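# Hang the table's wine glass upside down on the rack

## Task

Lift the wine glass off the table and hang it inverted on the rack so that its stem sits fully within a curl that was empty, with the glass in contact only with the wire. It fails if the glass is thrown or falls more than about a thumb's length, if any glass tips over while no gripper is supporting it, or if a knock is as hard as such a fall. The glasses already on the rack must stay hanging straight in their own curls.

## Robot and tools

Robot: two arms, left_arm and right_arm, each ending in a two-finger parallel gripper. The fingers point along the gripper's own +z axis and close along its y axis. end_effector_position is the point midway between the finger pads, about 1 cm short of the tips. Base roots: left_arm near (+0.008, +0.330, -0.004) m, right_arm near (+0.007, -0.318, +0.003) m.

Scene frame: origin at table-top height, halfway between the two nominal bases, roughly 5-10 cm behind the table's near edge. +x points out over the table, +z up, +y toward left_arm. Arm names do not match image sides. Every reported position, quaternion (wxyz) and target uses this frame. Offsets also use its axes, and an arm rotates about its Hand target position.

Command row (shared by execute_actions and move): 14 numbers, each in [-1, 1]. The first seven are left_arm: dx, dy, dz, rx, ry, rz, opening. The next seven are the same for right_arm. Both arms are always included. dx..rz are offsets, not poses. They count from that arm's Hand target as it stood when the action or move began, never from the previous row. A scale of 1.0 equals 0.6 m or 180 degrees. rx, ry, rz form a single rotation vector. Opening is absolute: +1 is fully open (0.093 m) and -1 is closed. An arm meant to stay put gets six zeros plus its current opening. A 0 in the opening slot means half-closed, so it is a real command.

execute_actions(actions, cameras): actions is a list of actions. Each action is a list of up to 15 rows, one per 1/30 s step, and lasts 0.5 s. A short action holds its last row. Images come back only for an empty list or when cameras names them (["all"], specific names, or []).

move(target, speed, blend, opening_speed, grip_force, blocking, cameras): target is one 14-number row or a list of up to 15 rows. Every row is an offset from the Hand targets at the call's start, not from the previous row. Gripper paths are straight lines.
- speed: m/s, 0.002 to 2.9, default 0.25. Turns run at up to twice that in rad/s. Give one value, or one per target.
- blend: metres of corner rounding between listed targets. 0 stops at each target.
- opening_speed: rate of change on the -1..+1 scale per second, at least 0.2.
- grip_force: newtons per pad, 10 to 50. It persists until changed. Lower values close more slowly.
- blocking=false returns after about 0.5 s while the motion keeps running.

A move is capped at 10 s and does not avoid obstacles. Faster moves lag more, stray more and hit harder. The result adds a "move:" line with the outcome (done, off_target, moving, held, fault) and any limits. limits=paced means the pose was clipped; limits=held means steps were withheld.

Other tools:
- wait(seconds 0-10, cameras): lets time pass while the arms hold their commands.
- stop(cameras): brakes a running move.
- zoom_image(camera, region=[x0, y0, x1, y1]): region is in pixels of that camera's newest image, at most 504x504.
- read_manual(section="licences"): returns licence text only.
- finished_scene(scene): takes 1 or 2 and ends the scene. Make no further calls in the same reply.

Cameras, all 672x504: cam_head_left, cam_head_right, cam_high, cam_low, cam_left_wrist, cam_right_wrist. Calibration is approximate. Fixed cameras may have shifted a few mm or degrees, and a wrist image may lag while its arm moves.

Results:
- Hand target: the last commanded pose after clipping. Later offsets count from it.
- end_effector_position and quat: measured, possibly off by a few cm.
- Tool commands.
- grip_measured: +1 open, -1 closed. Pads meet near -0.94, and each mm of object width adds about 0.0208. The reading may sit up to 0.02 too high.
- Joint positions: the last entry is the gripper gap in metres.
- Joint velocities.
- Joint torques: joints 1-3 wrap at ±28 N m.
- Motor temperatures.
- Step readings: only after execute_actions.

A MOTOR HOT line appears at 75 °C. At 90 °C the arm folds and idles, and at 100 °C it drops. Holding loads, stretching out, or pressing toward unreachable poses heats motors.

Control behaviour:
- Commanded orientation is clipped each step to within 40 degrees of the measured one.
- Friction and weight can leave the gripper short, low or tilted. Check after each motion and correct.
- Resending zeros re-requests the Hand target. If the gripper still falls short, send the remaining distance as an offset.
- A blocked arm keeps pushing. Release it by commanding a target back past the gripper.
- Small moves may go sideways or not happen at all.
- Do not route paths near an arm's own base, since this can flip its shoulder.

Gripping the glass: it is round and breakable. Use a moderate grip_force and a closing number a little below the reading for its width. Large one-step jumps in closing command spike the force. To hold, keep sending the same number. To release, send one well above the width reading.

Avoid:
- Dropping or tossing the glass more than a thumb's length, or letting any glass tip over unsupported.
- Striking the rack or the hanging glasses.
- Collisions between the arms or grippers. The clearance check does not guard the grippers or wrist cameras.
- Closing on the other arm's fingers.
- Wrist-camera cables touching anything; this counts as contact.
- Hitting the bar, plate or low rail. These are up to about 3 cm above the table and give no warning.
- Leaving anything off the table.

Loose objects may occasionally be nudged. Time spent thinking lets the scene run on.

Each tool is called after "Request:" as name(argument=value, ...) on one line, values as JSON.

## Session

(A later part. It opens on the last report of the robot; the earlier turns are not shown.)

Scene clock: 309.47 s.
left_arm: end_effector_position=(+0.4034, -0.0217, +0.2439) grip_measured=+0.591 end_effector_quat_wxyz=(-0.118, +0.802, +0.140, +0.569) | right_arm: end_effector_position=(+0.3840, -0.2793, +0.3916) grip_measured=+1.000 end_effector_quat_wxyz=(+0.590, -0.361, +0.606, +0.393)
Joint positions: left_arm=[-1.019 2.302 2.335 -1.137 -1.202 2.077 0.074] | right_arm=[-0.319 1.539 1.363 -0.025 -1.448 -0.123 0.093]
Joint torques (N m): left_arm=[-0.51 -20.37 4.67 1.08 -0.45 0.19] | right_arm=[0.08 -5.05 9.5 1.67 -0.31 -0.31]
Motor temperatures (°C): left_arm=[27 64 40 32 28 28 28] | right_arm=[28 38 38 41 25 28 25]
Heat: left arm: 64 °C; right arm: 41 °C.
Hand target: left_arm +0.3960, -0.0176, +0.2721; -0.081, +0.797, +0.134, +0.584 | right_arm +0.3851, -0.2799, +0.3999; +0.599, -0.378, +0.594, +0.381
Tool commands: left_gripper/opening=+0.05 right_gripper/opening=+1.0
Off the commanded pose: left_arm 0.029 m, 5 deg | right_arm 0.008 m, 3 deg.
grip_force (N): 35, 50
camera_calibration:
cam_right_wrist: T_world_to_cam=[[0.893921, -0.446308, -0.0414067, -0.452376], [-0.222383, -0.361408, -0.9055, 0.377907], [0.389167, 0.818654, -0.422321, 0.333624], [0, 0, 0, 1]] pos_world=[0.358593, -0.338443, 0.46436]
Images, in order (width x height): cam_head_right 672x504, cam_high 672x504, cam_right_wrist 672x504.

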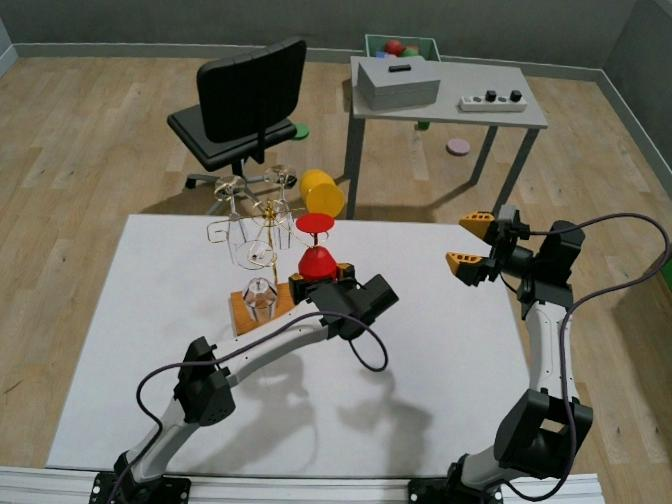

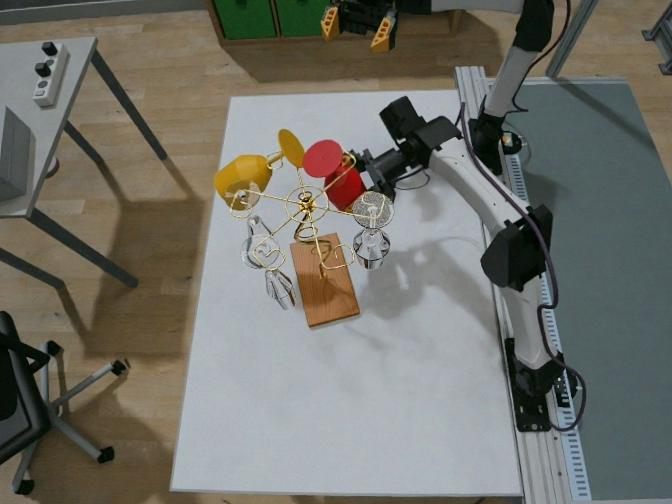

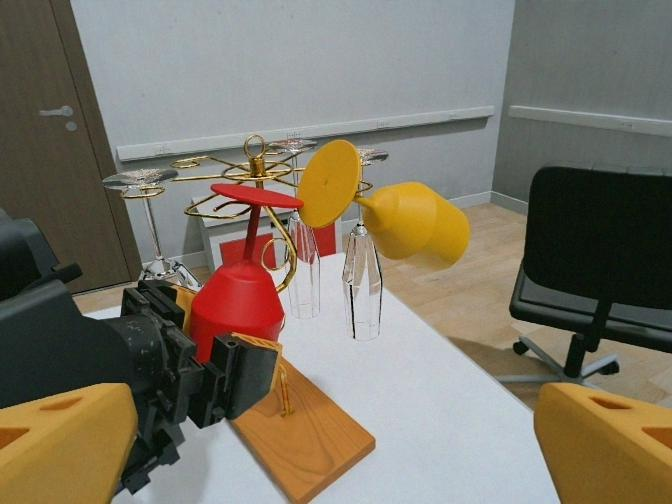

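Request:
move(target=[0.004,0,0.03,0,0,0,0.05,0,0,0,0,0,0,1], speed=0.02, cameras=["cam_low","cam_right_wrist"])

Request:
zoom_image(camera="cam_right_wrist", region=[180, 130, 380, 280])

Scene clock: 331.63 s.
left_arm: end_effector_position=(+0.3991, -0.0174, +0.2744) grip_measured=+0.591 end_effector_quat_wxyz=(-0.101, +0.806, +0.144, +0.565) | right_arm: end_effector_position=(+0.3840, -0.2793, +0.3916) grip_measured=+1.000 end_effector_quat_wxyz=(+0.590, -0.361, +0.606, +0.393)
Joint positions: left_arm=[-1.018 2.302 2.472 -1.247 -1.176 2.077 0.074] | right_arm=[-0.319 1.539 1.363 -0.025 -1.448 -0.123 0.093]
Joint torques (N m): left_arm=[-0.27 -14.22 7.97 1.06 -0.68 0.19] | right_arm=[0.14 -5.12 9.54 1.67 -0.3 -0.28]
Motor temperatures (°C): left_arm=[27 69 39 32 28 28 28] | right_arm=[28 38 38 40 25 28 25]
Heat: left arm: 69 °C; right arm: 40 °C.
Hand target: left_arm +0.3984, -0.0176, +0.2900; -0.081, +0.797, +0.134, +0.584 | right_arm +0.3851, -0.2799, +0.3999; +0.599, -0.378, +0.594, +0.381
Off the commanded pose: left_arm 0.016 m, 4 deg | right_arm 0.008 m, 3 deg.
joint sent to its limit (left arm) — joint 6 (wrist roll), upper limit. The joint targets are off in orientation, not in position.
grip_force (N): 35, 50
move: off_target (left_arm, right_arm)
camera_calibration:
cam_right_wrist: T_world_to_cam=[[0.893921, -0.446308, -0.0414067, -0.452376], [-0.222383, -0.361408, -0.9055, 0.377907], [0.389167, 0.818654, -0.422321, 0.333624], [0, 0, 0, 1]] pos_world=[0.358593, -0.338443, 0.46436]
Images, in order (width x height): cam_low 672x504, cam_right_wrist 672x504.

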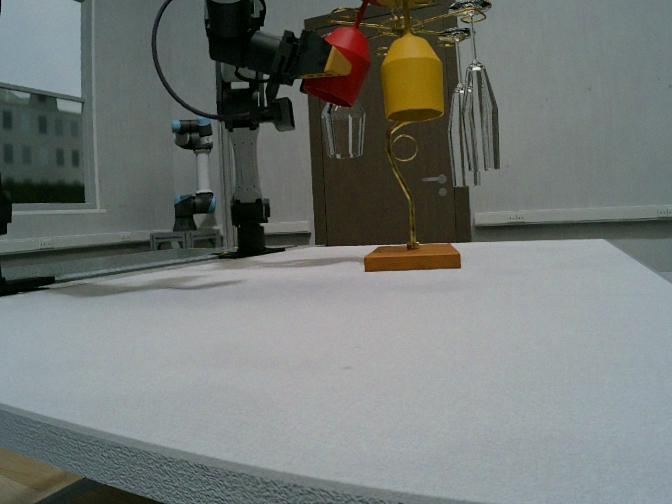

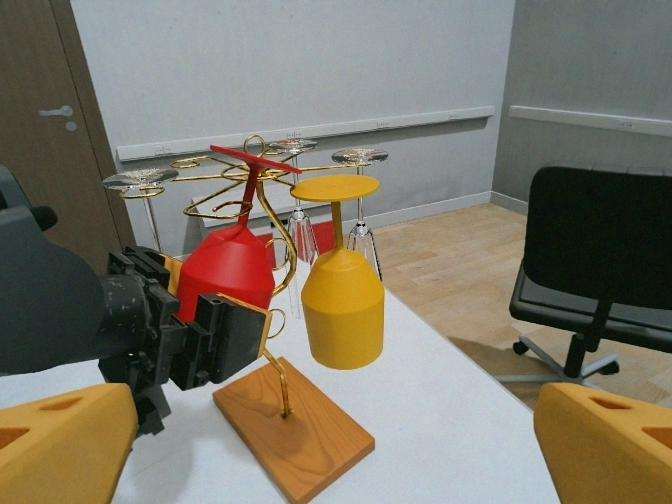

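Scaled by 2.520 from the camera's 672x504 image, which has a finer 960x720 frame.

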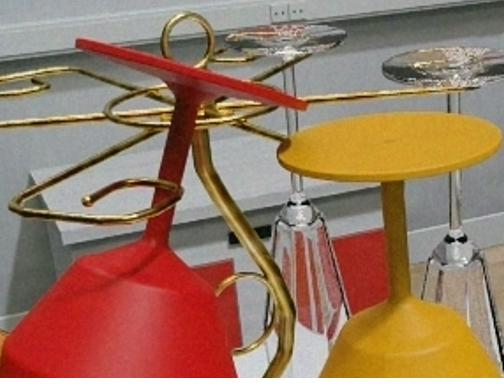

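Request:
move(target=[[-0.005,0.018,0,0,0,0,0.05,0,0,0,0,0,0,1],[-0.0258,0.022,0,0,0,0,0.05,0,0,0,0,0,0,1]], speed=0.05, blend=[0.003,0], cameras=["cam_right_wrist","cam_high"])

Request:
zoom_image(camera="cam_right_wrist", region=[180, 130, 330, 280])

Request:
zoom_image(camera="cam_high", region=[250, 110, 400, 230])

Scene clock: 341.03 s.
left_arm: end_effector_position=(+0.3906, -0.0097, +0.2591) grip_measured=+0.591 end_effector_quat_wxyz=(-0.115, +0.807, +0.133, +0.564) | right_arm: end_effector_position=(+0.3840, -0.2793, +0.3916) grip_measured=+1.000 end_effector_quat_wxyz=(+0.590, -0.361, +0.606, +0.393)
Joint positions: left_arm=[-1.027 2.216 2.261 -1.158 -1.188 2.077 0.074] | right_arm=[-0.319 1.539 1.363 -0.025 -1.448 -0.123 0.093]
Joint torques (N m): left_arm=[-0.68 -19.7 4.71 1.14 -0.64 0.2] | right_arm=[-0.03 -5.04 9.47 1.66 -0.31 -0.27]
Motor temperatures (°C): left_arm=[27 67 41 32 28 28 28] | right_arm=[28 38 39 40 25 28 25]
Heat: left arm: 67 °C; right arm: 40 °C.
Hand target: left_arm +0.3830, -0.0044, +0.2899; -0.081, +0.797, +0.134, +0.584 | right_arm +0.3851, -0.2799, +0.3999; +0.599, -0.378, +0.594, +0.381
Off the commanded pose: left_arm 0.032 m, 5 deg | right_arm 0.008 m, 3 deg.
joint sent to its limit (left arm) — joint 6 (wrist roll), upper limit. The joint targets still meet the commanded pose.
grip_force (N): 35, 50
move: off_target (left_arm, right_arm)
camera_calibration:
cam_right_wrist: T_world_to_cam=[[0.893921, -0.446308, -0.0414067, -0.452376], [-0.222383, -0.361408, -0.9055, 0.377907], [0.389167, 0.818654, -0.422321, 0.333624], [0, 0, 0, 1]] pos_world=[0.358593, -0.338443, 0.46436]
Images, in order (width x height): cam_high 672x504, cam_right_wrist 672x504.

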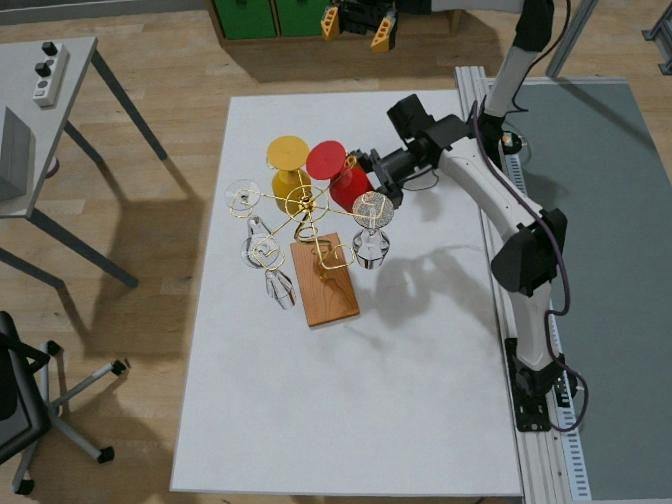

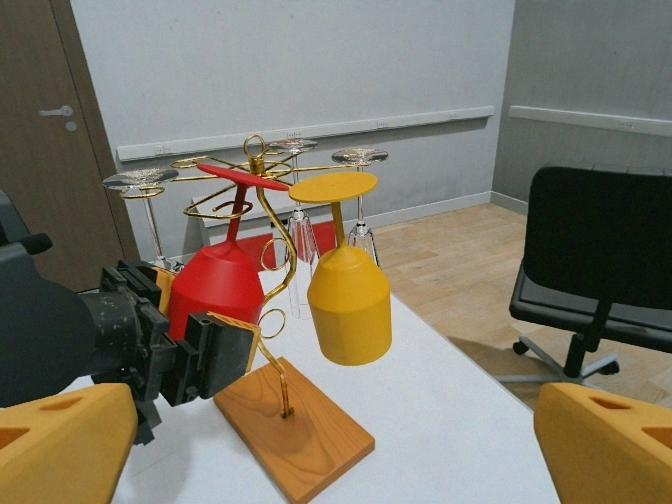

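Scaled by 3.360 from the camera's 672x504 image, which has a finer 960x720 frame.

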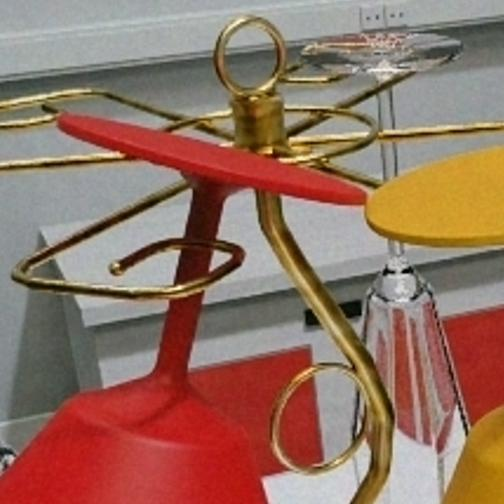

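Scaled by 3.360 from the camera's 672x504 image, which has a finer 960x720 frame.

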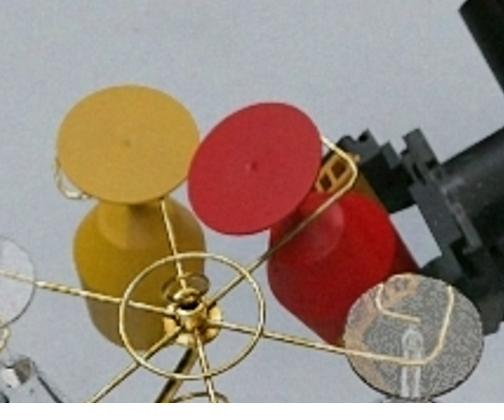

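Request:
move(target=[-0.022,0.003,0.022,0,0,0,0.05,0,0,0,0,0,0,1], speed=0.05, cameras=["cam_right_wrist","cam_high","cam_low"])

Scene clock: 357.40 s.
left_arm: end_effector_position=(+0.3779, -0.0109, +0.2710) grip_measured=+0.591 end_effector_quat_wxyz=(-0.106, +0.807, +0.127, +0.568) | right_arm: end_effector_position=(+0.3840, -0.2793, +0.3916) grip_measured=+1.000 end_effector_quat_wxyz=(+0.590, -0.361, +0.606, +0.393)
Joint positions: left_arm=[-1.052 2.177 2.242 -1.172 -1.194 2.072 0.074] | right_arm=[-0.319 1.539 1.363 -0.025 -1.448 -0.123 0.093]
Joint torques (N m): left_arm=[-0.5 -19.52 5.14 1.03 -0.66 0.25] | right_arm=[-0.02 -5.07 9.5 1.68 -0.3 -0.29]
Motor temperatures (°C): left_arm=[27 80 40 32 28 28 28] | right_arm=[28 38 39 40 25 28 25]
Heat: left arm: 80 °C; right arm: 40 °C. Fold the left arm in close to its base, or ease its load, before you think long.
Hand target: left_arm +0.3698, -0.0026, +0.3031; -0.081, +0.797, +0.134, +0.584 | right_arm +0.3851, -0.2799, +0.3999; +0.599, -0.378, +0.594, +0.381
Off the commanded pose: left_arm 0.034 m, 4 deg | right_arm 0.008 m, 3 deg.
MOTOR HOT: joint 2 (shoulder) of the left arm reports 80 °C; the controller's stop level is 90 °C. To cool a motor, set the load down, stop pushing, or move to a pose that needs little force.
joint sent to its limit (left arm) — joint 6 (wrist roll), upper limit. The joint targets still meet the commanded pose.
grip_force (N): 35, 50
move: off_target (left_arm, right_arm)
camera_calibration:
cam_right_wrist: T_world_to_cam=[[0.893921, -0.446308, -0.0414067, -0.452376], [-0.222383, -0.361408, -0.9055, 0.377907], [0.389167, 0.818654, -0.422321, 0.333624], [0, 0, 0, 1]] pos_world=[0.358593, -0.338443, 0.46436]
Images, in order (width x height): cam_high 672x504, cam_low 672x504, cam_right_wrist 672x504.

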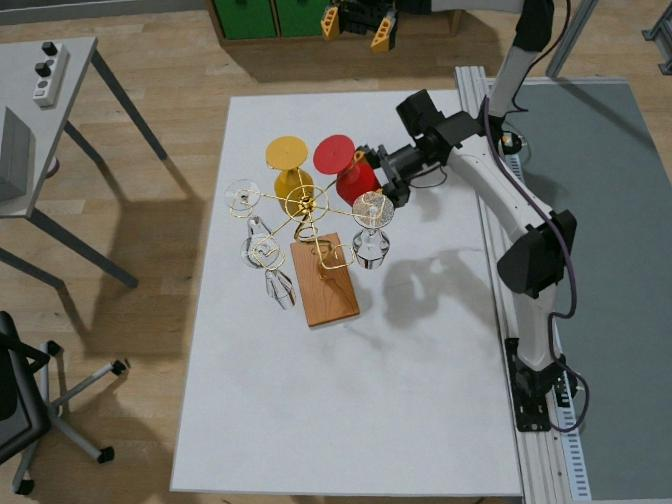

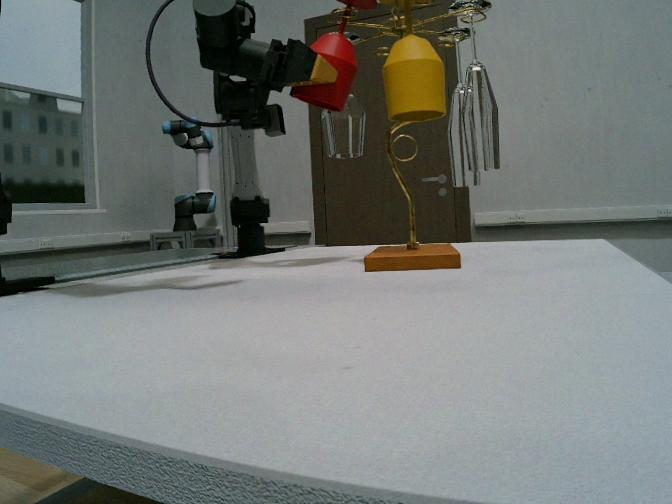

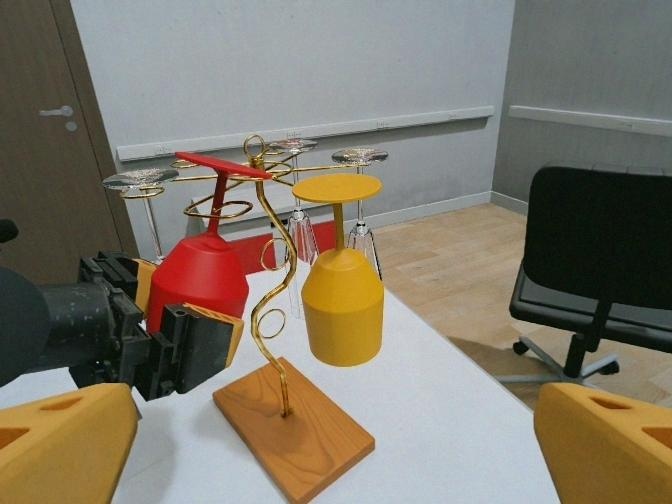

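Request:
zoom_image(camera="cam_right_wrist", region=[140, 130, 308, 256])

Request:
wait(seconds=0.1)

Scaled by 3.000 from the camera's 672x504 image, which has a finer 960x720 frame.

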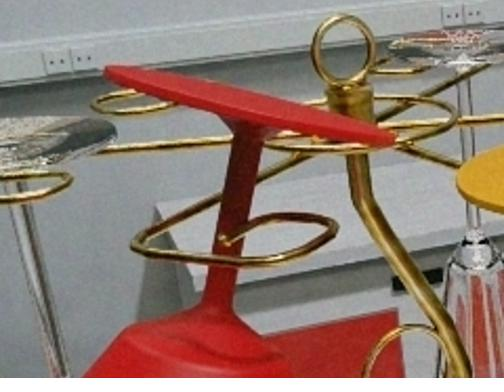

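Scene clock: 362.67 s.
left_arm: end_effector_position=(+0.3777, -0.0110, +0.2710) grip_measured=+0.591 end_effector_quat_wxyz=(-0.106, +0.807, +0.127, +0.568) | right_arm: end_effector_position=(+0.3840, -0.2793, +0.3916) grip_measured=+1.000 end_effector_quat_wxyz=(+0.590, -0.361, +0.606, +0.393)
Joint positions: left_arm=[-1.052 2.177 2.242 -1.172 -1.194 2.072 0.074] | right_arm=[-0.319 1.539 1.363 -0.025 -1.448 -0.123 0.093]
Joint torques (N m): left_arm=[-0.51 -19.52 5.12 1.03 -0.65 0.24] | right_arm=[-0.01 -5.11 9.44 1.67 -0.28 -0.3]
Motor temperatures (°C): left_arm=[27 82 40 32 29 28 28] | right_arm=[28 38 39 40 25 28 25]
Heat: left arm: 82 °C; right arm: 40 °C. Fold the left arm in close to its base, or ease its load, before you think long.
Hand target: left_arm +0.3698, -0.0027, +0.3031; -0.081, +0.797, +0.134, +0.584 | right_arm +0.3851, -0.2799, +0.3999; +0.599, -0.378, +0.594, +0.381
Tool commands: left_gripper/opening=+0.05 right_gripper/opening=+1.0
Off the commanded pose: left_arm 0.034 m, 4 deg | right_arm 0.008 m, 3 deg.
MOTOR HOT: still on. Joint 2 (shoulder) of the left arm reports 82 °C.
grip_force (N): 35, 50
wait: 0.10 s; at rest from the start

Request:
move(target=[[-0.028,-0.012,0,0,0,0,0.05,0,0,0,0,0,0,1]], speed=0.07, cameras=["cam_right_wrist"])

Request:
zoom_image(camera="cam_right_wrist", region=[140, 130, 308, 256])

Scene clock: 371.17 s.
left_arm: end_effector_position=(+0.3593, -0.0190, +0.2685) grip_measured=+0.591 end_effector_quat_wxyz=(-0.105, +0.810, +0.113, +0.566) | right_arm: end_effector_position=(+0.3840, -0.2793, +0.3916) grip_measured=+1.000 end_effector_quat_wxyz=(+0.590, -0.361, +0.606, +0.393)
Joint positions: left_arm=[-1.096 2.177 2.242 -1.236 -1.201 2.02 0.074] | right_arm=[-0.319 1.539 1.363 -0.025 -1.448 -0.123 0.093]
Joint torques (N m): left_arm=[-0.43 -18.78 6.24 0.86 -0.77 0.11] | right_arm=[0.08 -5.08 9.48 1.68 -0.3 -0.29]
Motor temperatures (°C): left_arm=[27 85 40 32 29 28 28] | right_arm=[28 38 39 40 25 28 25]
Heat: left arm: 85 °C; right arm: 40 °C. Fold the left arm in close to its base, or ease its load, before you think long.
Hand target: left_arm +0.3529, -0.0099, +0.3031; -0.081, +0.797, +0.134, +0.584 | right_arm +0.3851, -0.2799, +0.3999; +0.599, -0.378, +0.594, +0.381
Off the commanded pose: left_arm 0.036 m, 4 deg | right_arm 0.008 m, 3 deg.
MOTOR HOT: still on. Joint 2 (shoulder) of the left arm reports 85 °C.
grip_force (N): 35, 50
move: off_target (left_arm, right_arm)
camera_calibration:
cam_right_wrist: T_world_to_cam=[[0.893921, -0.446308, -0.0414067, -0.452376], [-0.222383, -0.361408, -0.9055, 0.377907], [0.389167, 0.818654, -0.422321, 0.333624], [0, 0, 0, 1]] pos_world=[0.358593, -0.338443, 0.46436]
Images, in order (width x height): cam_right_wrist 672x504.

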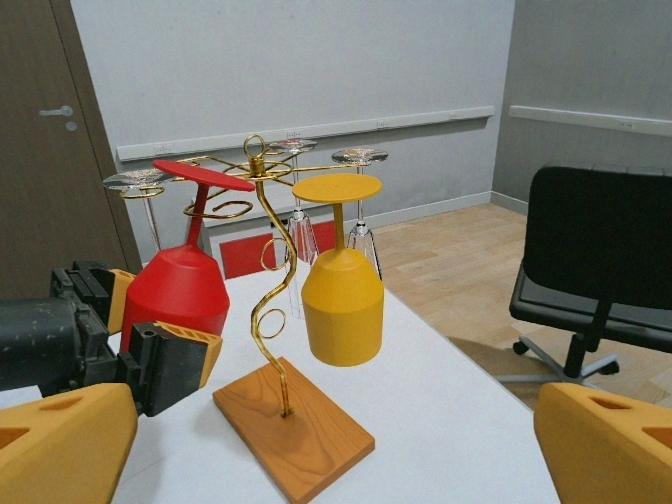

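Scaled by 3.000 from the camera's 672x504 image, which has a finer 960x720 frame.

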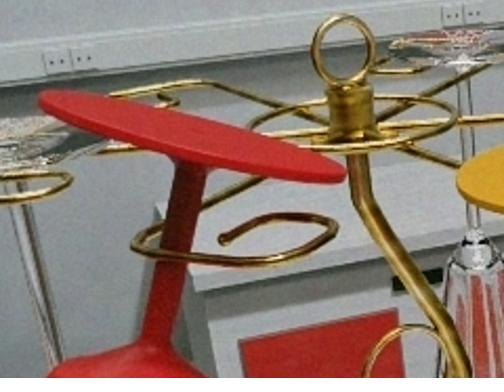

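Request:
move(target=[[-0.004,-0.020,0,0,0,0,0.05,0,0,0,0,0,0,1],[0.0125,-0.0325,0,0,0,0,0.05,0,0,0,0,0,0,1],[0.029,-0.0245,-0.005,0,0,0,0.05,0,0,0,0,0,0,1]], speed=0.06, blend=[0.002,0.003,0], cameras=["cam_right_wrist"])

Request:
zoom_image(camera="cam_right_wrist", region=[140, 130, 308, 256])

Scene clock: 376.67 s.
left_arm: end_effector_position=(+0.3654, -0.0258, +0.2923) grip_measured=+0.591 end_effector_quat_wxyz=(-0.082, +0.806, +0.125, +0.573) | right_arm: end_effector_position=(+0.3840, -0.2793, +0.3916) grip_measured=+1.000 end_effector_quat_wxyz=(+0.590, -0.361, +0.606, +0.393)
Joint positions: left_arm=[-1.091 2.217 2.393 -1.264 -1.196 2.051 0.074] | right_arm=[-0.319 1.539 1.363 -0.025 -1.448 -0.123 0.093]
Joint torques (N m): left_arm=[0.81 -12.36 6.87 1.23 -0.73 0.27] | right_arm=[0.01 -5.12 9.44 1.68 -0.3 -0.29]
Motor temperatures (°C): left_arm=[27 85 40 32 29 28 28] | right_arm=[28 38 39 40 25 28 25]
Heat: left arm: 85 °C; right arm: 40 °C. Fold the left arm in close to its base, or ease its load, before you think long.
Hand target: left_arm +0.3703, -0.0245, +0.3002; -0.081, +0.797, +0.134, +0.584 | right_arm +0.3851, -0.2799, +0.3999; +0.599, -0.378, +0.594, +0.381
Off the commanded pose: left_arm 0.009 m, 2 deg | right_arm 0.008 m, 3 deg.
MOTOR HOT: still on. Joint 2 (shoulder) of the left arm reports 85 °C.
grip_force (N): 35, 50
move: off_target (right_arm)
camera_calibration:
cam_right_wrist: T_world_to_cam=[[0.893921, -0.446308, -0.0414067, -0.452376], [-0.222383, -0.361408, -0.9055, 0.377907], [0.389167, 0.818654, -0.422321, 0.333624], [0, 0, 0, 1]] pos_world=[0.358593, -0.338443, 0.46436]
Images, in order (width x height): cam_right_wrist 672x504.

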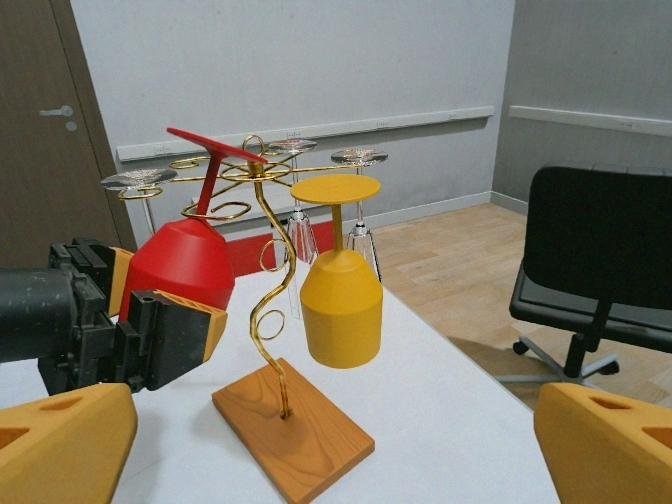

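Scaled by 3.000 from the camera's 672x504 image, which has a finer 960x720 frame.

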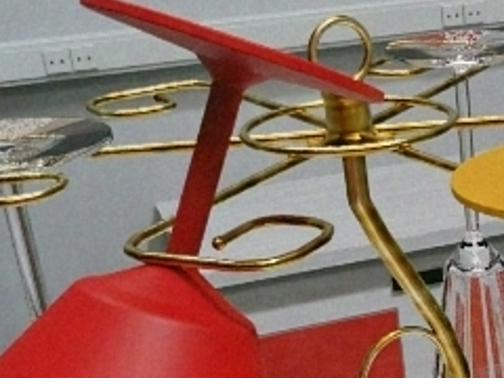

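Request:
move(target=[[-0.006,-0.004,-0.03,0,0,0,0.05,0,0,0,0,0,0,1],[-0.001,-0.021,-0.034,0,0,0,0.05,0,0,0,0,0,0,1]], speed=0.06, blend=[0.003,0], cameras=["cam_right_wrist"])

Request:
zoom_image(camera="cam_right_wrist", region=[140, 130, 308, 256])

Scene clock: 380.67 s.
left_arm: end_effector_position=(+0.3680, -0.0338, +0.2699) grip_measured=+0.591 end_effector_quat_wxyz=(-0.092, +0.805, +0.120, +0.573) | right_arm: end_effector_position=(+0.3840, -0.2793, +0.3916) grip_measured=+1.000 end_effector_quat_wxyz=(+0.590, -0.361, +0.606, +0.393)
Joint positions: left_arm=[-1.094 2.245 2.347 -1.221 -1.205 2.041 0.074] | right_arm=[-0.319 1.539 1.363 -0.025 -1.448 -0.123 0.093]
Joint torques (N m): left_arm=[-0.05 -12.26 8.1 1.08 -0.7 0.11] | right_arm=[0.05 -5.03 9.44 1.67 -0.31 -0.3]
Motor temperatures (°C): left_arm=[27 81 41 32 29 28 28] | right_arm=[28 38 39 40 25 28 25]
Heat: left arm: 81 °C; right arm: 40 °C. Fold the left arm in close to its base, or ease its load, before you think long.
Hand target: left_arm +0.3698, -0.0371, +0.2798; -0.081, +0.797, +0.134, +0.584 | right_arm +0.3851, -0.2799, +0.3999; +0.599, -0.378, +0.594, +0.381
Off the commanded pose: left_arm 0.011 m, 3 deg | right_arm 0.008 m, 3 deg.
MOTOR HOT: still on. Joint 2 (shoulder) of the left arm reports 81 °C.
grip_force (N): 35, 50
move: off_target (left_arm, right_arm)
camera_calibration:
cam_right_wrist: T_world_to_cam=[[0.893921, -0.446308, -0.0414067, -0.452376], [-0.222383, -0.361408, -0.9055, 0.377907], [0.389167, 0.818654, -0.422321, 0.333624], [0, 0, 0, 1]] pos_world=[0.358593, -0.338443, 0.46436]
Images, in order (width x height): cam_right_wrist 672x504.

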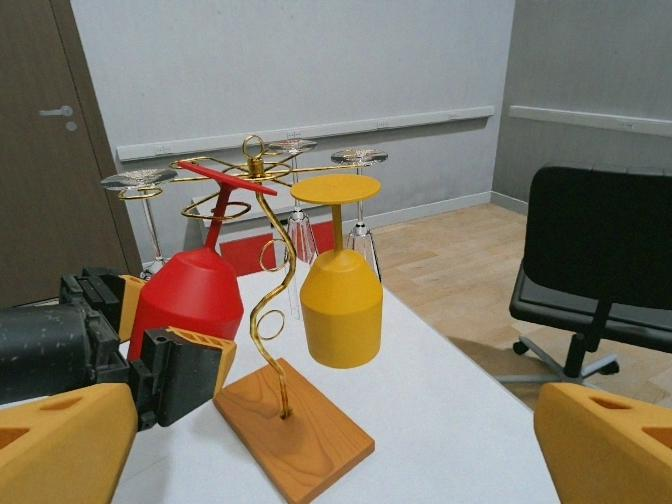

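Scaled by 3.000 from the camera's 672x504 image, which has a finer 960x720 frame.

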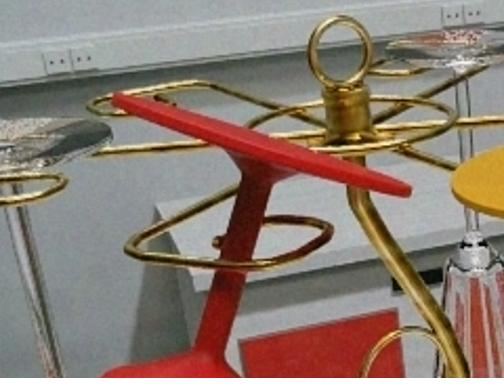

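Request:
move(target=[0.03,0.010,-0.008,0.0165,-0.059,0,0.05,0,0,0,0,0,0,1], speed=0.06, cameras=["cam_right_wrist"])

Request:
zoom_image(camera="cam_right_wrist", region=[140, 130, 308, 256])

Scene clock: 389.77 s.
left_arm: end_effector_position=(+0.3834, -0.0333, +0.2765) grip_measured=+0.591 end_effector_quat_wxyz=(-0.100, +0.752, +0.160, +0.631) | right_arm: end_effector_position=(+0.3840, -0.2793, +0.3916) grip_measured=+1.000 end_effector_quat_wxyz=(+0.590, -0.361, +0.606, +0.393)
Joint positions: left_arm=[-1.081 2.258 2.283 -1.034 -1.356 2.07 0.074] | right_arm=[-0.319 1.539 1.363 -0.025 -1.448 -0.123 0.093]
Joint torques (N m): left_arm=[0.8 -12.51 5.19 1.26 -0.8 0.25] | right_arm=[0.03 -5.09 9.54 1.67 -0.31 -0.29]
Motor temperatures (°C): left_arm=[27 77 41 32 29 28 28] | right_arm=[28 38 39 40 25 28 25]
Heat: left arm: 77 °C; right arm: 40 °C. Fold the left arm in close to its base, or ease its load, before you think long.
Hand target: left_arm +0.3877, -0.0311, +0.2750; -0.089, +0.737, +0.126, +0.658 | right_arm +0.3851, -0.2799, +0.3999; +0.599, -0.378, +0.594, +0.381
Off the commanded pose: left_arm 0.005 m, 6 deg | right_arm 0.008 m, 3 deg.
MOTOR HOT: still on. Joint 2 (shoulder) of the left arm reports 77 °C.
joint sent to its limit (left arm) — joint 6 (wrist roll), upper limit. The joint targets are off in orientation, not in position.
grip_force (N): 35, 50
move: off_target (left_arm, right_arm)
camera_calibration:
cam_right_wrist: T_world_to_cam=[[0.893921, -0.446308, -0.0414067, -0.452376], [-0.222383, -0.361408, -0.9055, 0.377907], [0.389167, 0.818654, -0.422321, 0.333624], [0, 0, 0, 1]] pos_world=[0.358593, -0.338443, 0.46436]
Images, in order (width x height): cam_right_wrist 672x504.

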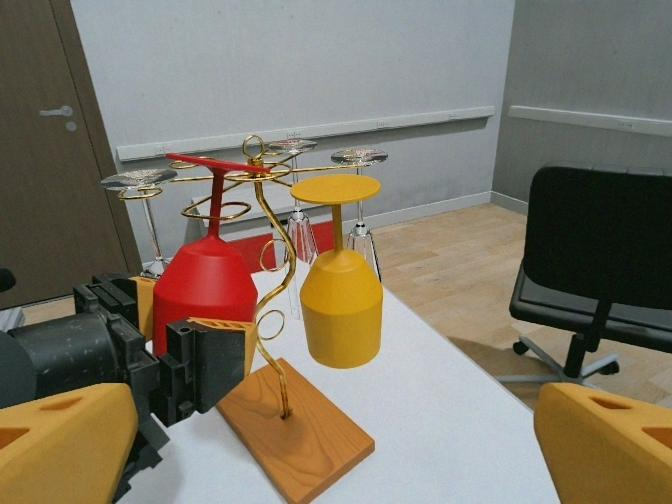

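Scaled by 3.000 from the camera's 672x504 image, which has a finer 960x720 frame.

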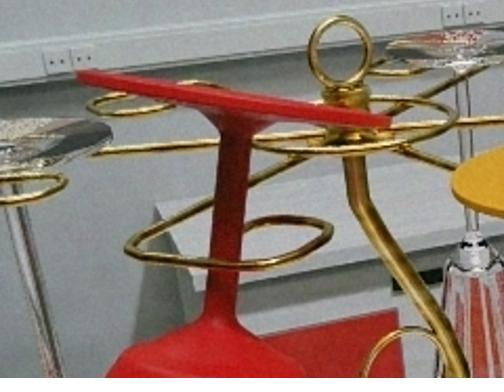

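Request:
move(target=[0.004,-0.002,-0.04,0.003,-0.010,0,0.05,0,0,0,0,0,0,1], speed=0.05, cameras=["cam_right_wrist"])

Request:
zoom_image(camera="cam_right_wrist", region=[140, 130, 308, 256])

Scene clock: 395.50 s.
left_arm: end_effector_position=(+0.3857, -0.0359, +0.2524) grip_measured=+0.591 end_effector_quat_wxyz=(-0.106, +0.744, +0.164, +0.639) | right_arm: end_effector_position=(+0.3840, -0.2793, +0.3916) grip_measured=+1.000 end_effector_quat_wxyz=(+0.590, -0.361, +0.606, +0.393)
Joint positions: left_arm=[-1.081 2.258 2.169 -0.917 -1.383 2.071 0.074] | right_arm=[-0.319 1.539 1.363 -0.025 -1.448 -0.123 0.093]
Joint torques (N m): left_arm=[0.99 -12.92 5.09 1.21 -0.74 0.24] | right_arm=[0.05 -5.12 9.46 1.7 -0.28 -0.3]
Motor temperatures (°C): left_arm=[27 73 41 32 29 28 28] | right_arm=[28 38 40 40 25 28 25]
Heat: left arm: 73 °C; right arm: 40 °C. Fold the left arm in close to its base, or ease its load, before you think long.
Hand target: left_arm +0.3901, -0.0323, +0.2510; -0.090, +0.726, +0.124, +0.670 | right_arm +0.3851, -0.2799, +0.3999; +0.599, -0.378, +0.594, +0.381
Off the commanded pose: left_arm 0.006 m, 6 deg | right_arm 0.008 m, 3 deg.
MOTOR HOT: still on. Joint 2 (shoulder) of the left arm reports 73 °C.
joint sent to its limit (left arm) — joint 6 (wrist roll), upper limit. The joint targets are off in orientation, not in position.
grip_force (N): 35, 50
move: off_target (left_arm, right_arm)
camera_calibration:
cam_right_wrist: T_world_to_cam=[[0.893921, -0.446308, -0.0414067, -0.452376], [-0.222383, -0.361408, -0.9055, 0.377907], [0.389167, 0.818654, -0.422321, 0.333624], [0, 0, 0, 1]] pos_world=[0.358593, -0.338443, 0.46436]
Images, in order (width x height): cam_right_wrist 672x504.

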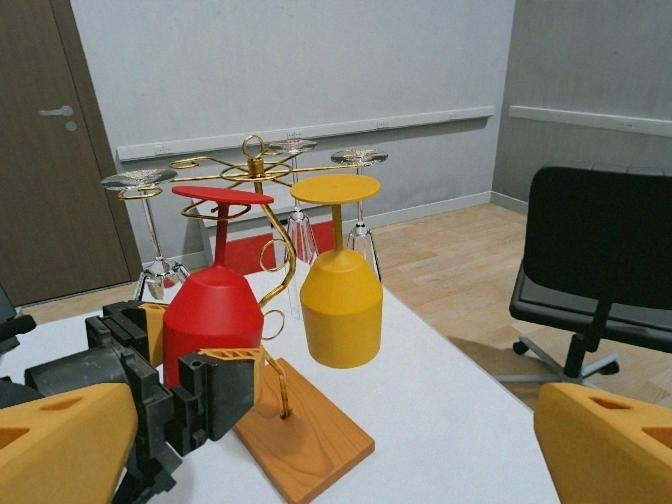

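Scaled by 3.000 from the camera's 672x504 image, which has a finer 960x720 frame.

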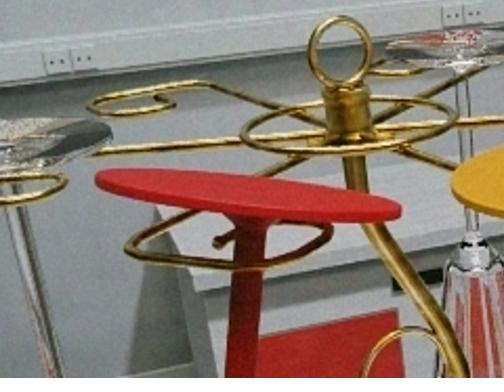

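Request:
move(target=[-0.002,-0.002,-0.018,0,0,0,0.05,0,0,0,0,0,0,1], speed=0.04, cameras=["cam_right_wrist","cam_high"])

Request:
zoom_image(camera="cam_right_wrist", region=[140, 130, 308, 256])

Scene clock: 403.27 s.
left_arm: end_effector_position=(+0.3868, -0.0342, +0.2469) grip_measured=+0.591 end_effector_quat_wxyz=(-0.113, +0.732, +0.170, +0.650) | right_arm: end_effector_position=(+0.3840, -0.2793, +0.3916) grip_measured=+1.000 end_effector_quat_wxyz=(+0.590, -0.361, +0.606, +0.393)
Joint positions: left_arm=[-1.079 2.258 2.126 -0.86 -1.418 2.078 0.074] | right_arm=[-0.319 1.539 1.363 -0.025 -1.448 -0.123 0.093]
Joint torques (N m): left_arm=[0.53 -13.35 4.59 1.15 -0.4 0.18] | right_arm=[0.1 -5.22 9.48 1.66 -0.29 -0.29]
Motor temperatures (°C): left_arm=[27 70 41 32 29 28 28] | right_arm=[28 38 40 40 25 28 25]
Heat: left arm: 70 °C; right arm: 40 °C.
Hand target: left_arm +0.3890, -0.0335, +0.2402; -0.090, +0.726, +0.124, +0.670 | right_arm +0.3851, -0.2799, +0.3999; +0.599, -0.378, +0.594, +0.381
Off the commanded pose: left_arm 0.007 m, 6 deg | right_arm 0.008 m, 3 deg.
MOTOR HOT: cleared for the motors of the left arm.
joint sent to its limit (left arm) — joint 6 (wrist roll), upper limit. The joint targets are off in orientation, not in position.
grip_force (N): 35, 50
move: off_target (left_arm, right_arm)
camera_calibration:
cam_right_wrist: T_world_to_cam=[[0.893921, -0.446308, -0.0414067, -0.452376], [-0.222383, -0.361408, -0.9055, 0.377907], [0.389167, 0.818654, -0.422321, 0.333624], [0, 0, 0, 1]] pos_world=[0.358593, -0.338443, 0.46436]
Images, in order (width x height): cam_high 672x504, cam_right_wrist 672x504.

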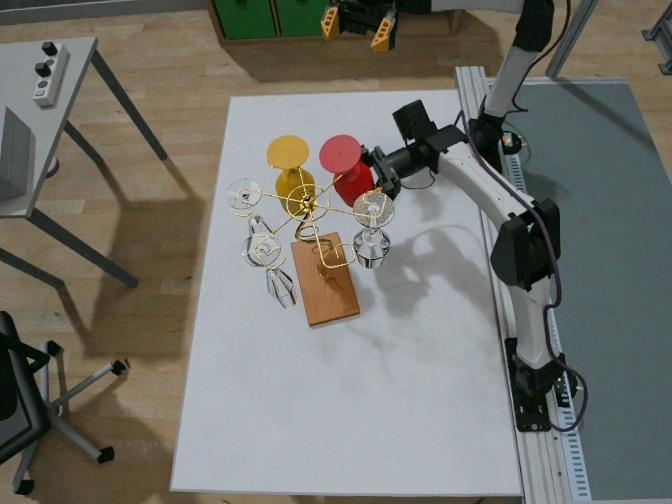

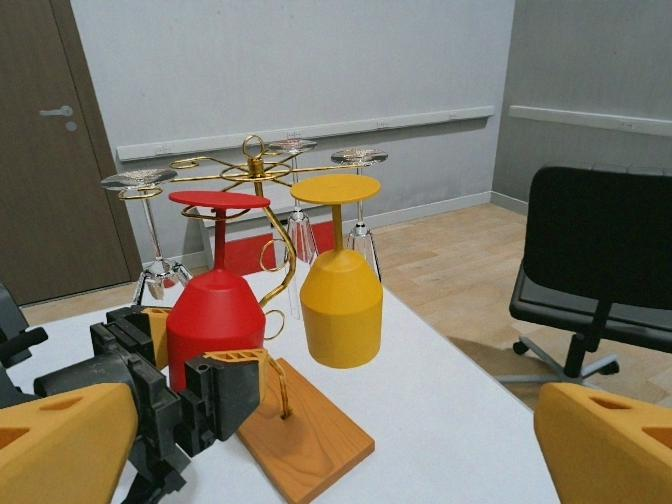

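Scaled by 3.000 from the camera's 672x504 image, which has a finer 960x720 frame.

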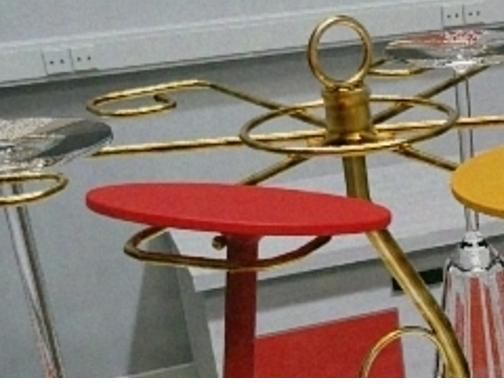

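Request:
move(target=[0,0,0.004,0,0,0,0.45,0,0,0,0,0,0,1], speed=0.04, opening_speed=0.2, cameras=["cam_right_wrist","cam_left_wrist"])

Request:
zoom_image(camera="cam_right_wrist", region=[140, 150, 308, 402])

Scene clock: 409.20 s.
left_arm: end_effector_position=(+0.3868, -0.0342, +0.2470) grip_measured=+0.591 end_effector_quat_wxyz=(-0.113, +0.732, +0.170, +0.650) | right_arm: end_effector_position=(+0.3840, -0.2793, +0.3916) grip_measured=+1.000 end_effector_quat_wxyz=(+0.590, -0.361, +0.606, +0.393)
Joint positions: left_arm=[-1.079 2.258 2.126 -0.86 -1.418 2.078 0.074] | right_arm=[-0.319 1.539 1.363 -0.025 -1.448 -0.123 0.093]
Joint torques (N m): left_arm=[0.54 -13.33 5.41 1.02 -0.43 0.18] | right_arm=[0.06 -5.12 9.5 1.67 -0.32 -0.27]
Motor temperatures (°C): left_arm=[27 68 41 32 29 28 28] | right_arm=[28 38 40 40 25 28 25]
Heat: left arm: 68 °C; right arm: 40 °C.
Hand target: left_arm +0.3890, -0.0335, +0.2426; -0.090, +0.726, +0.124, +0.670 | right_arm +0.3851, -0.2799, +0.3999; +0.599, -0.378, +0.594, +0.381
Off the commanded pose: left_arm 0.005 m, 6 deg | right_arm 0.008 m, 3 deg.
joint sent to its limit (left arm) — joint 6 (wrist roll), upper limit. The joint targets are off in orientation, not in position.
grip_force (N): 35, 50
move: off_target (left_arm, right_arm)
camera_calibration:
cam_left_wrist: T_world_to_cam=[[-0.4062, 0.91362, -0.0173456, 0.194656], [-0.296769, -0.113944, 0.948127, -0.0854672], [0.864251, 0.390277, 0.317418, -0.315313], [0, 0, 0, 1]] pos_world=[0.326215, -0.0645212, 0.184496]
cam_right_wrist: T_world_to_cam=[[0.893921, -0.446308, -0.0414067, -0.452376], [-0.222383, -0.361408, -0.9055, 0.377907], [0.389167, 0.818654, -0.422321, 0.333624], [0, 0, 0, 1]] pos_world=[0.358593, -0.338443, 0.46436]
Images, in order (width x height): cam_left_wrist 672x504, cam_right_wrist 672x504.

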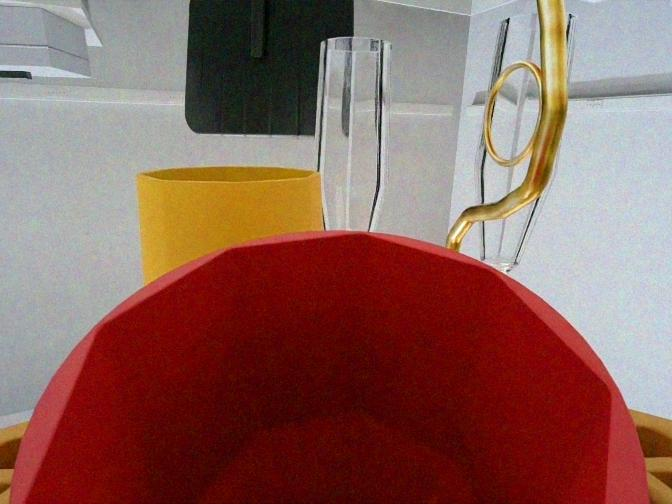

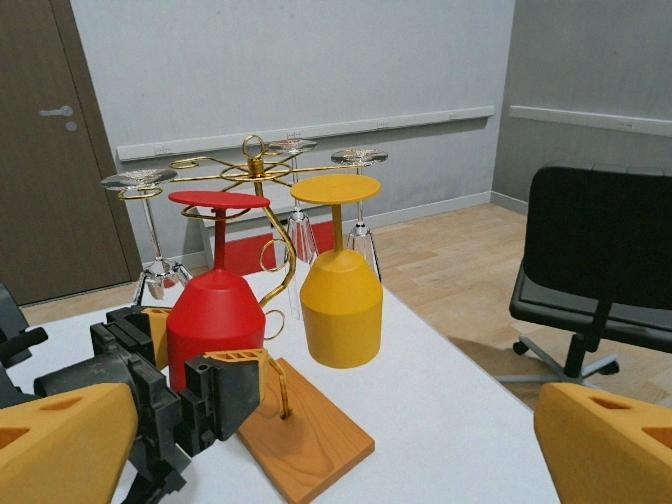

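Scaled by 2.000 from the camera's 672x504 image, which has a finer 960x720 frame.

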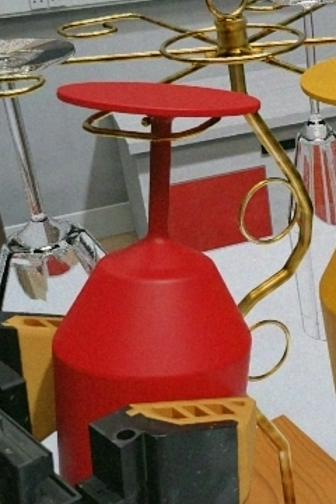

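Request:
move(target=[0,0,0,0,0,0,0.72,0,0,0,0,0,0,1], speed=0.04, opening_speed=0.2, cameras=["cam_right_wrist","cam_left_wrist"])

Request:
zoom_image(camera="cam_right_wrist", region=[140, 150, 308, 402])

Scene clock: 413.00 s.
left_arm: end_effector_position=(+0.3870, -0.0349, +0.2457) grip_measured=+0.719 end_effector_quat_wxyz=(-0.111, +0.735, +0.169, +0.647) | right_arm: end_effector_position=(+0.3840, -0.2793, +0.3916) grip_measured=+1.000 end_effector_quat_wxyz=(+0.590, -0.361, +0.606, +0.393)
Joint positions: left_arm=[-1.079 2.258 2.126 -0.86 -1.41 2.078 0.08] | right_arm=[-0.319 1.539 1.363 -0.025 -1.448 -0.123 0.093]
Joint torques (N m): left_arm=[0.54 -13.34 5.39 1.03 -0.47 0.18] | right_arm=[0.14 -5.16 9.44 1.69 -0.3 -0.29]
Motor temperatures (°C): left_arm=[27 67 41 32 29 28 28] | right_arm=[28 38 40 40 25 28 25]
Heat: left arm: 67 °C; right arm: 40 °C.
Hand target: left_arm +0.3890, -0.0335, +0.2427; -0.090, +0.726, +0.124, +0.670 | right_arm +0.3851, -0.2799, +0.3999; +0.599, -0.378, +0.594, +0.381
Off the commanded pose: left_arm 0.004 m, 6 deg | right_arm 0.008 m, 3 deg.
joint sent to its limit (left arm) — joint 6 (wrist roll), upper limit. The joint targets are off in orientation, not in position.
grip_force (N): 35, 50
move: off_target (left_arm, right_arm)
camera_calibration:
cam_left_wrist: T_world_to_cam=[[-0.402216, 0.915379, -0.0174309, 0.193961], [-0.291203, -0.109858, 0.950333, -0.0869432], [0.867999, 0.387315, 0.310748, -0.314656], [0, 0, 0, 1]] pos_world=[0.325817, -0.0652281, 0.183785]
cam_right_wrist: T_world_to_cam=[[0.893921, -0.446308, -0.0414067, -0.452376], [-0.222383, -0.361408, -0.9055, 0.377907], [0.389167, 0.818654, -0.422321, 0.333624], [0, 0, 0, 1]] pos_world=[0.358593, -0.338443, 0.46436]
Images, in order (width x height): cam_left_wrist 672x504, cam_right_wrist 672x504.

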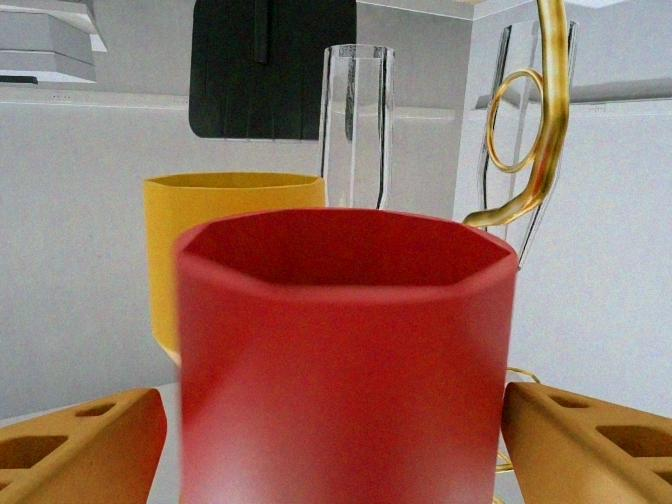

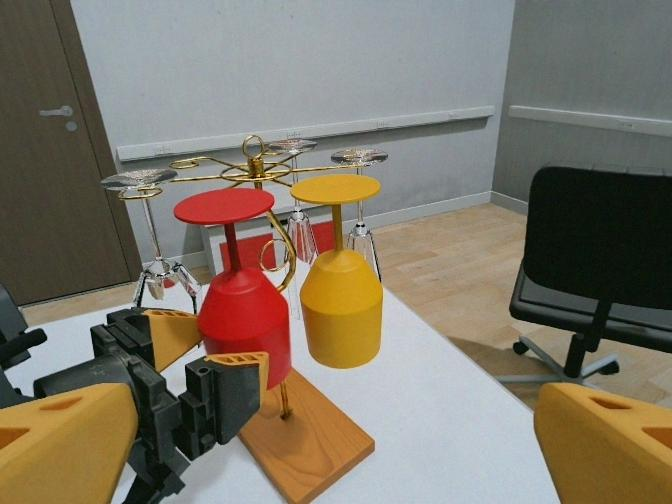

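Scaled by 2.000 from the camera's 672x504 image, which has a finer 960x720 frame.

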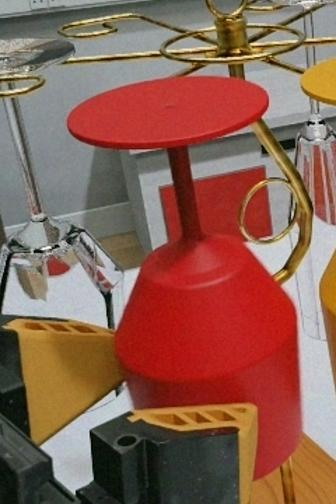

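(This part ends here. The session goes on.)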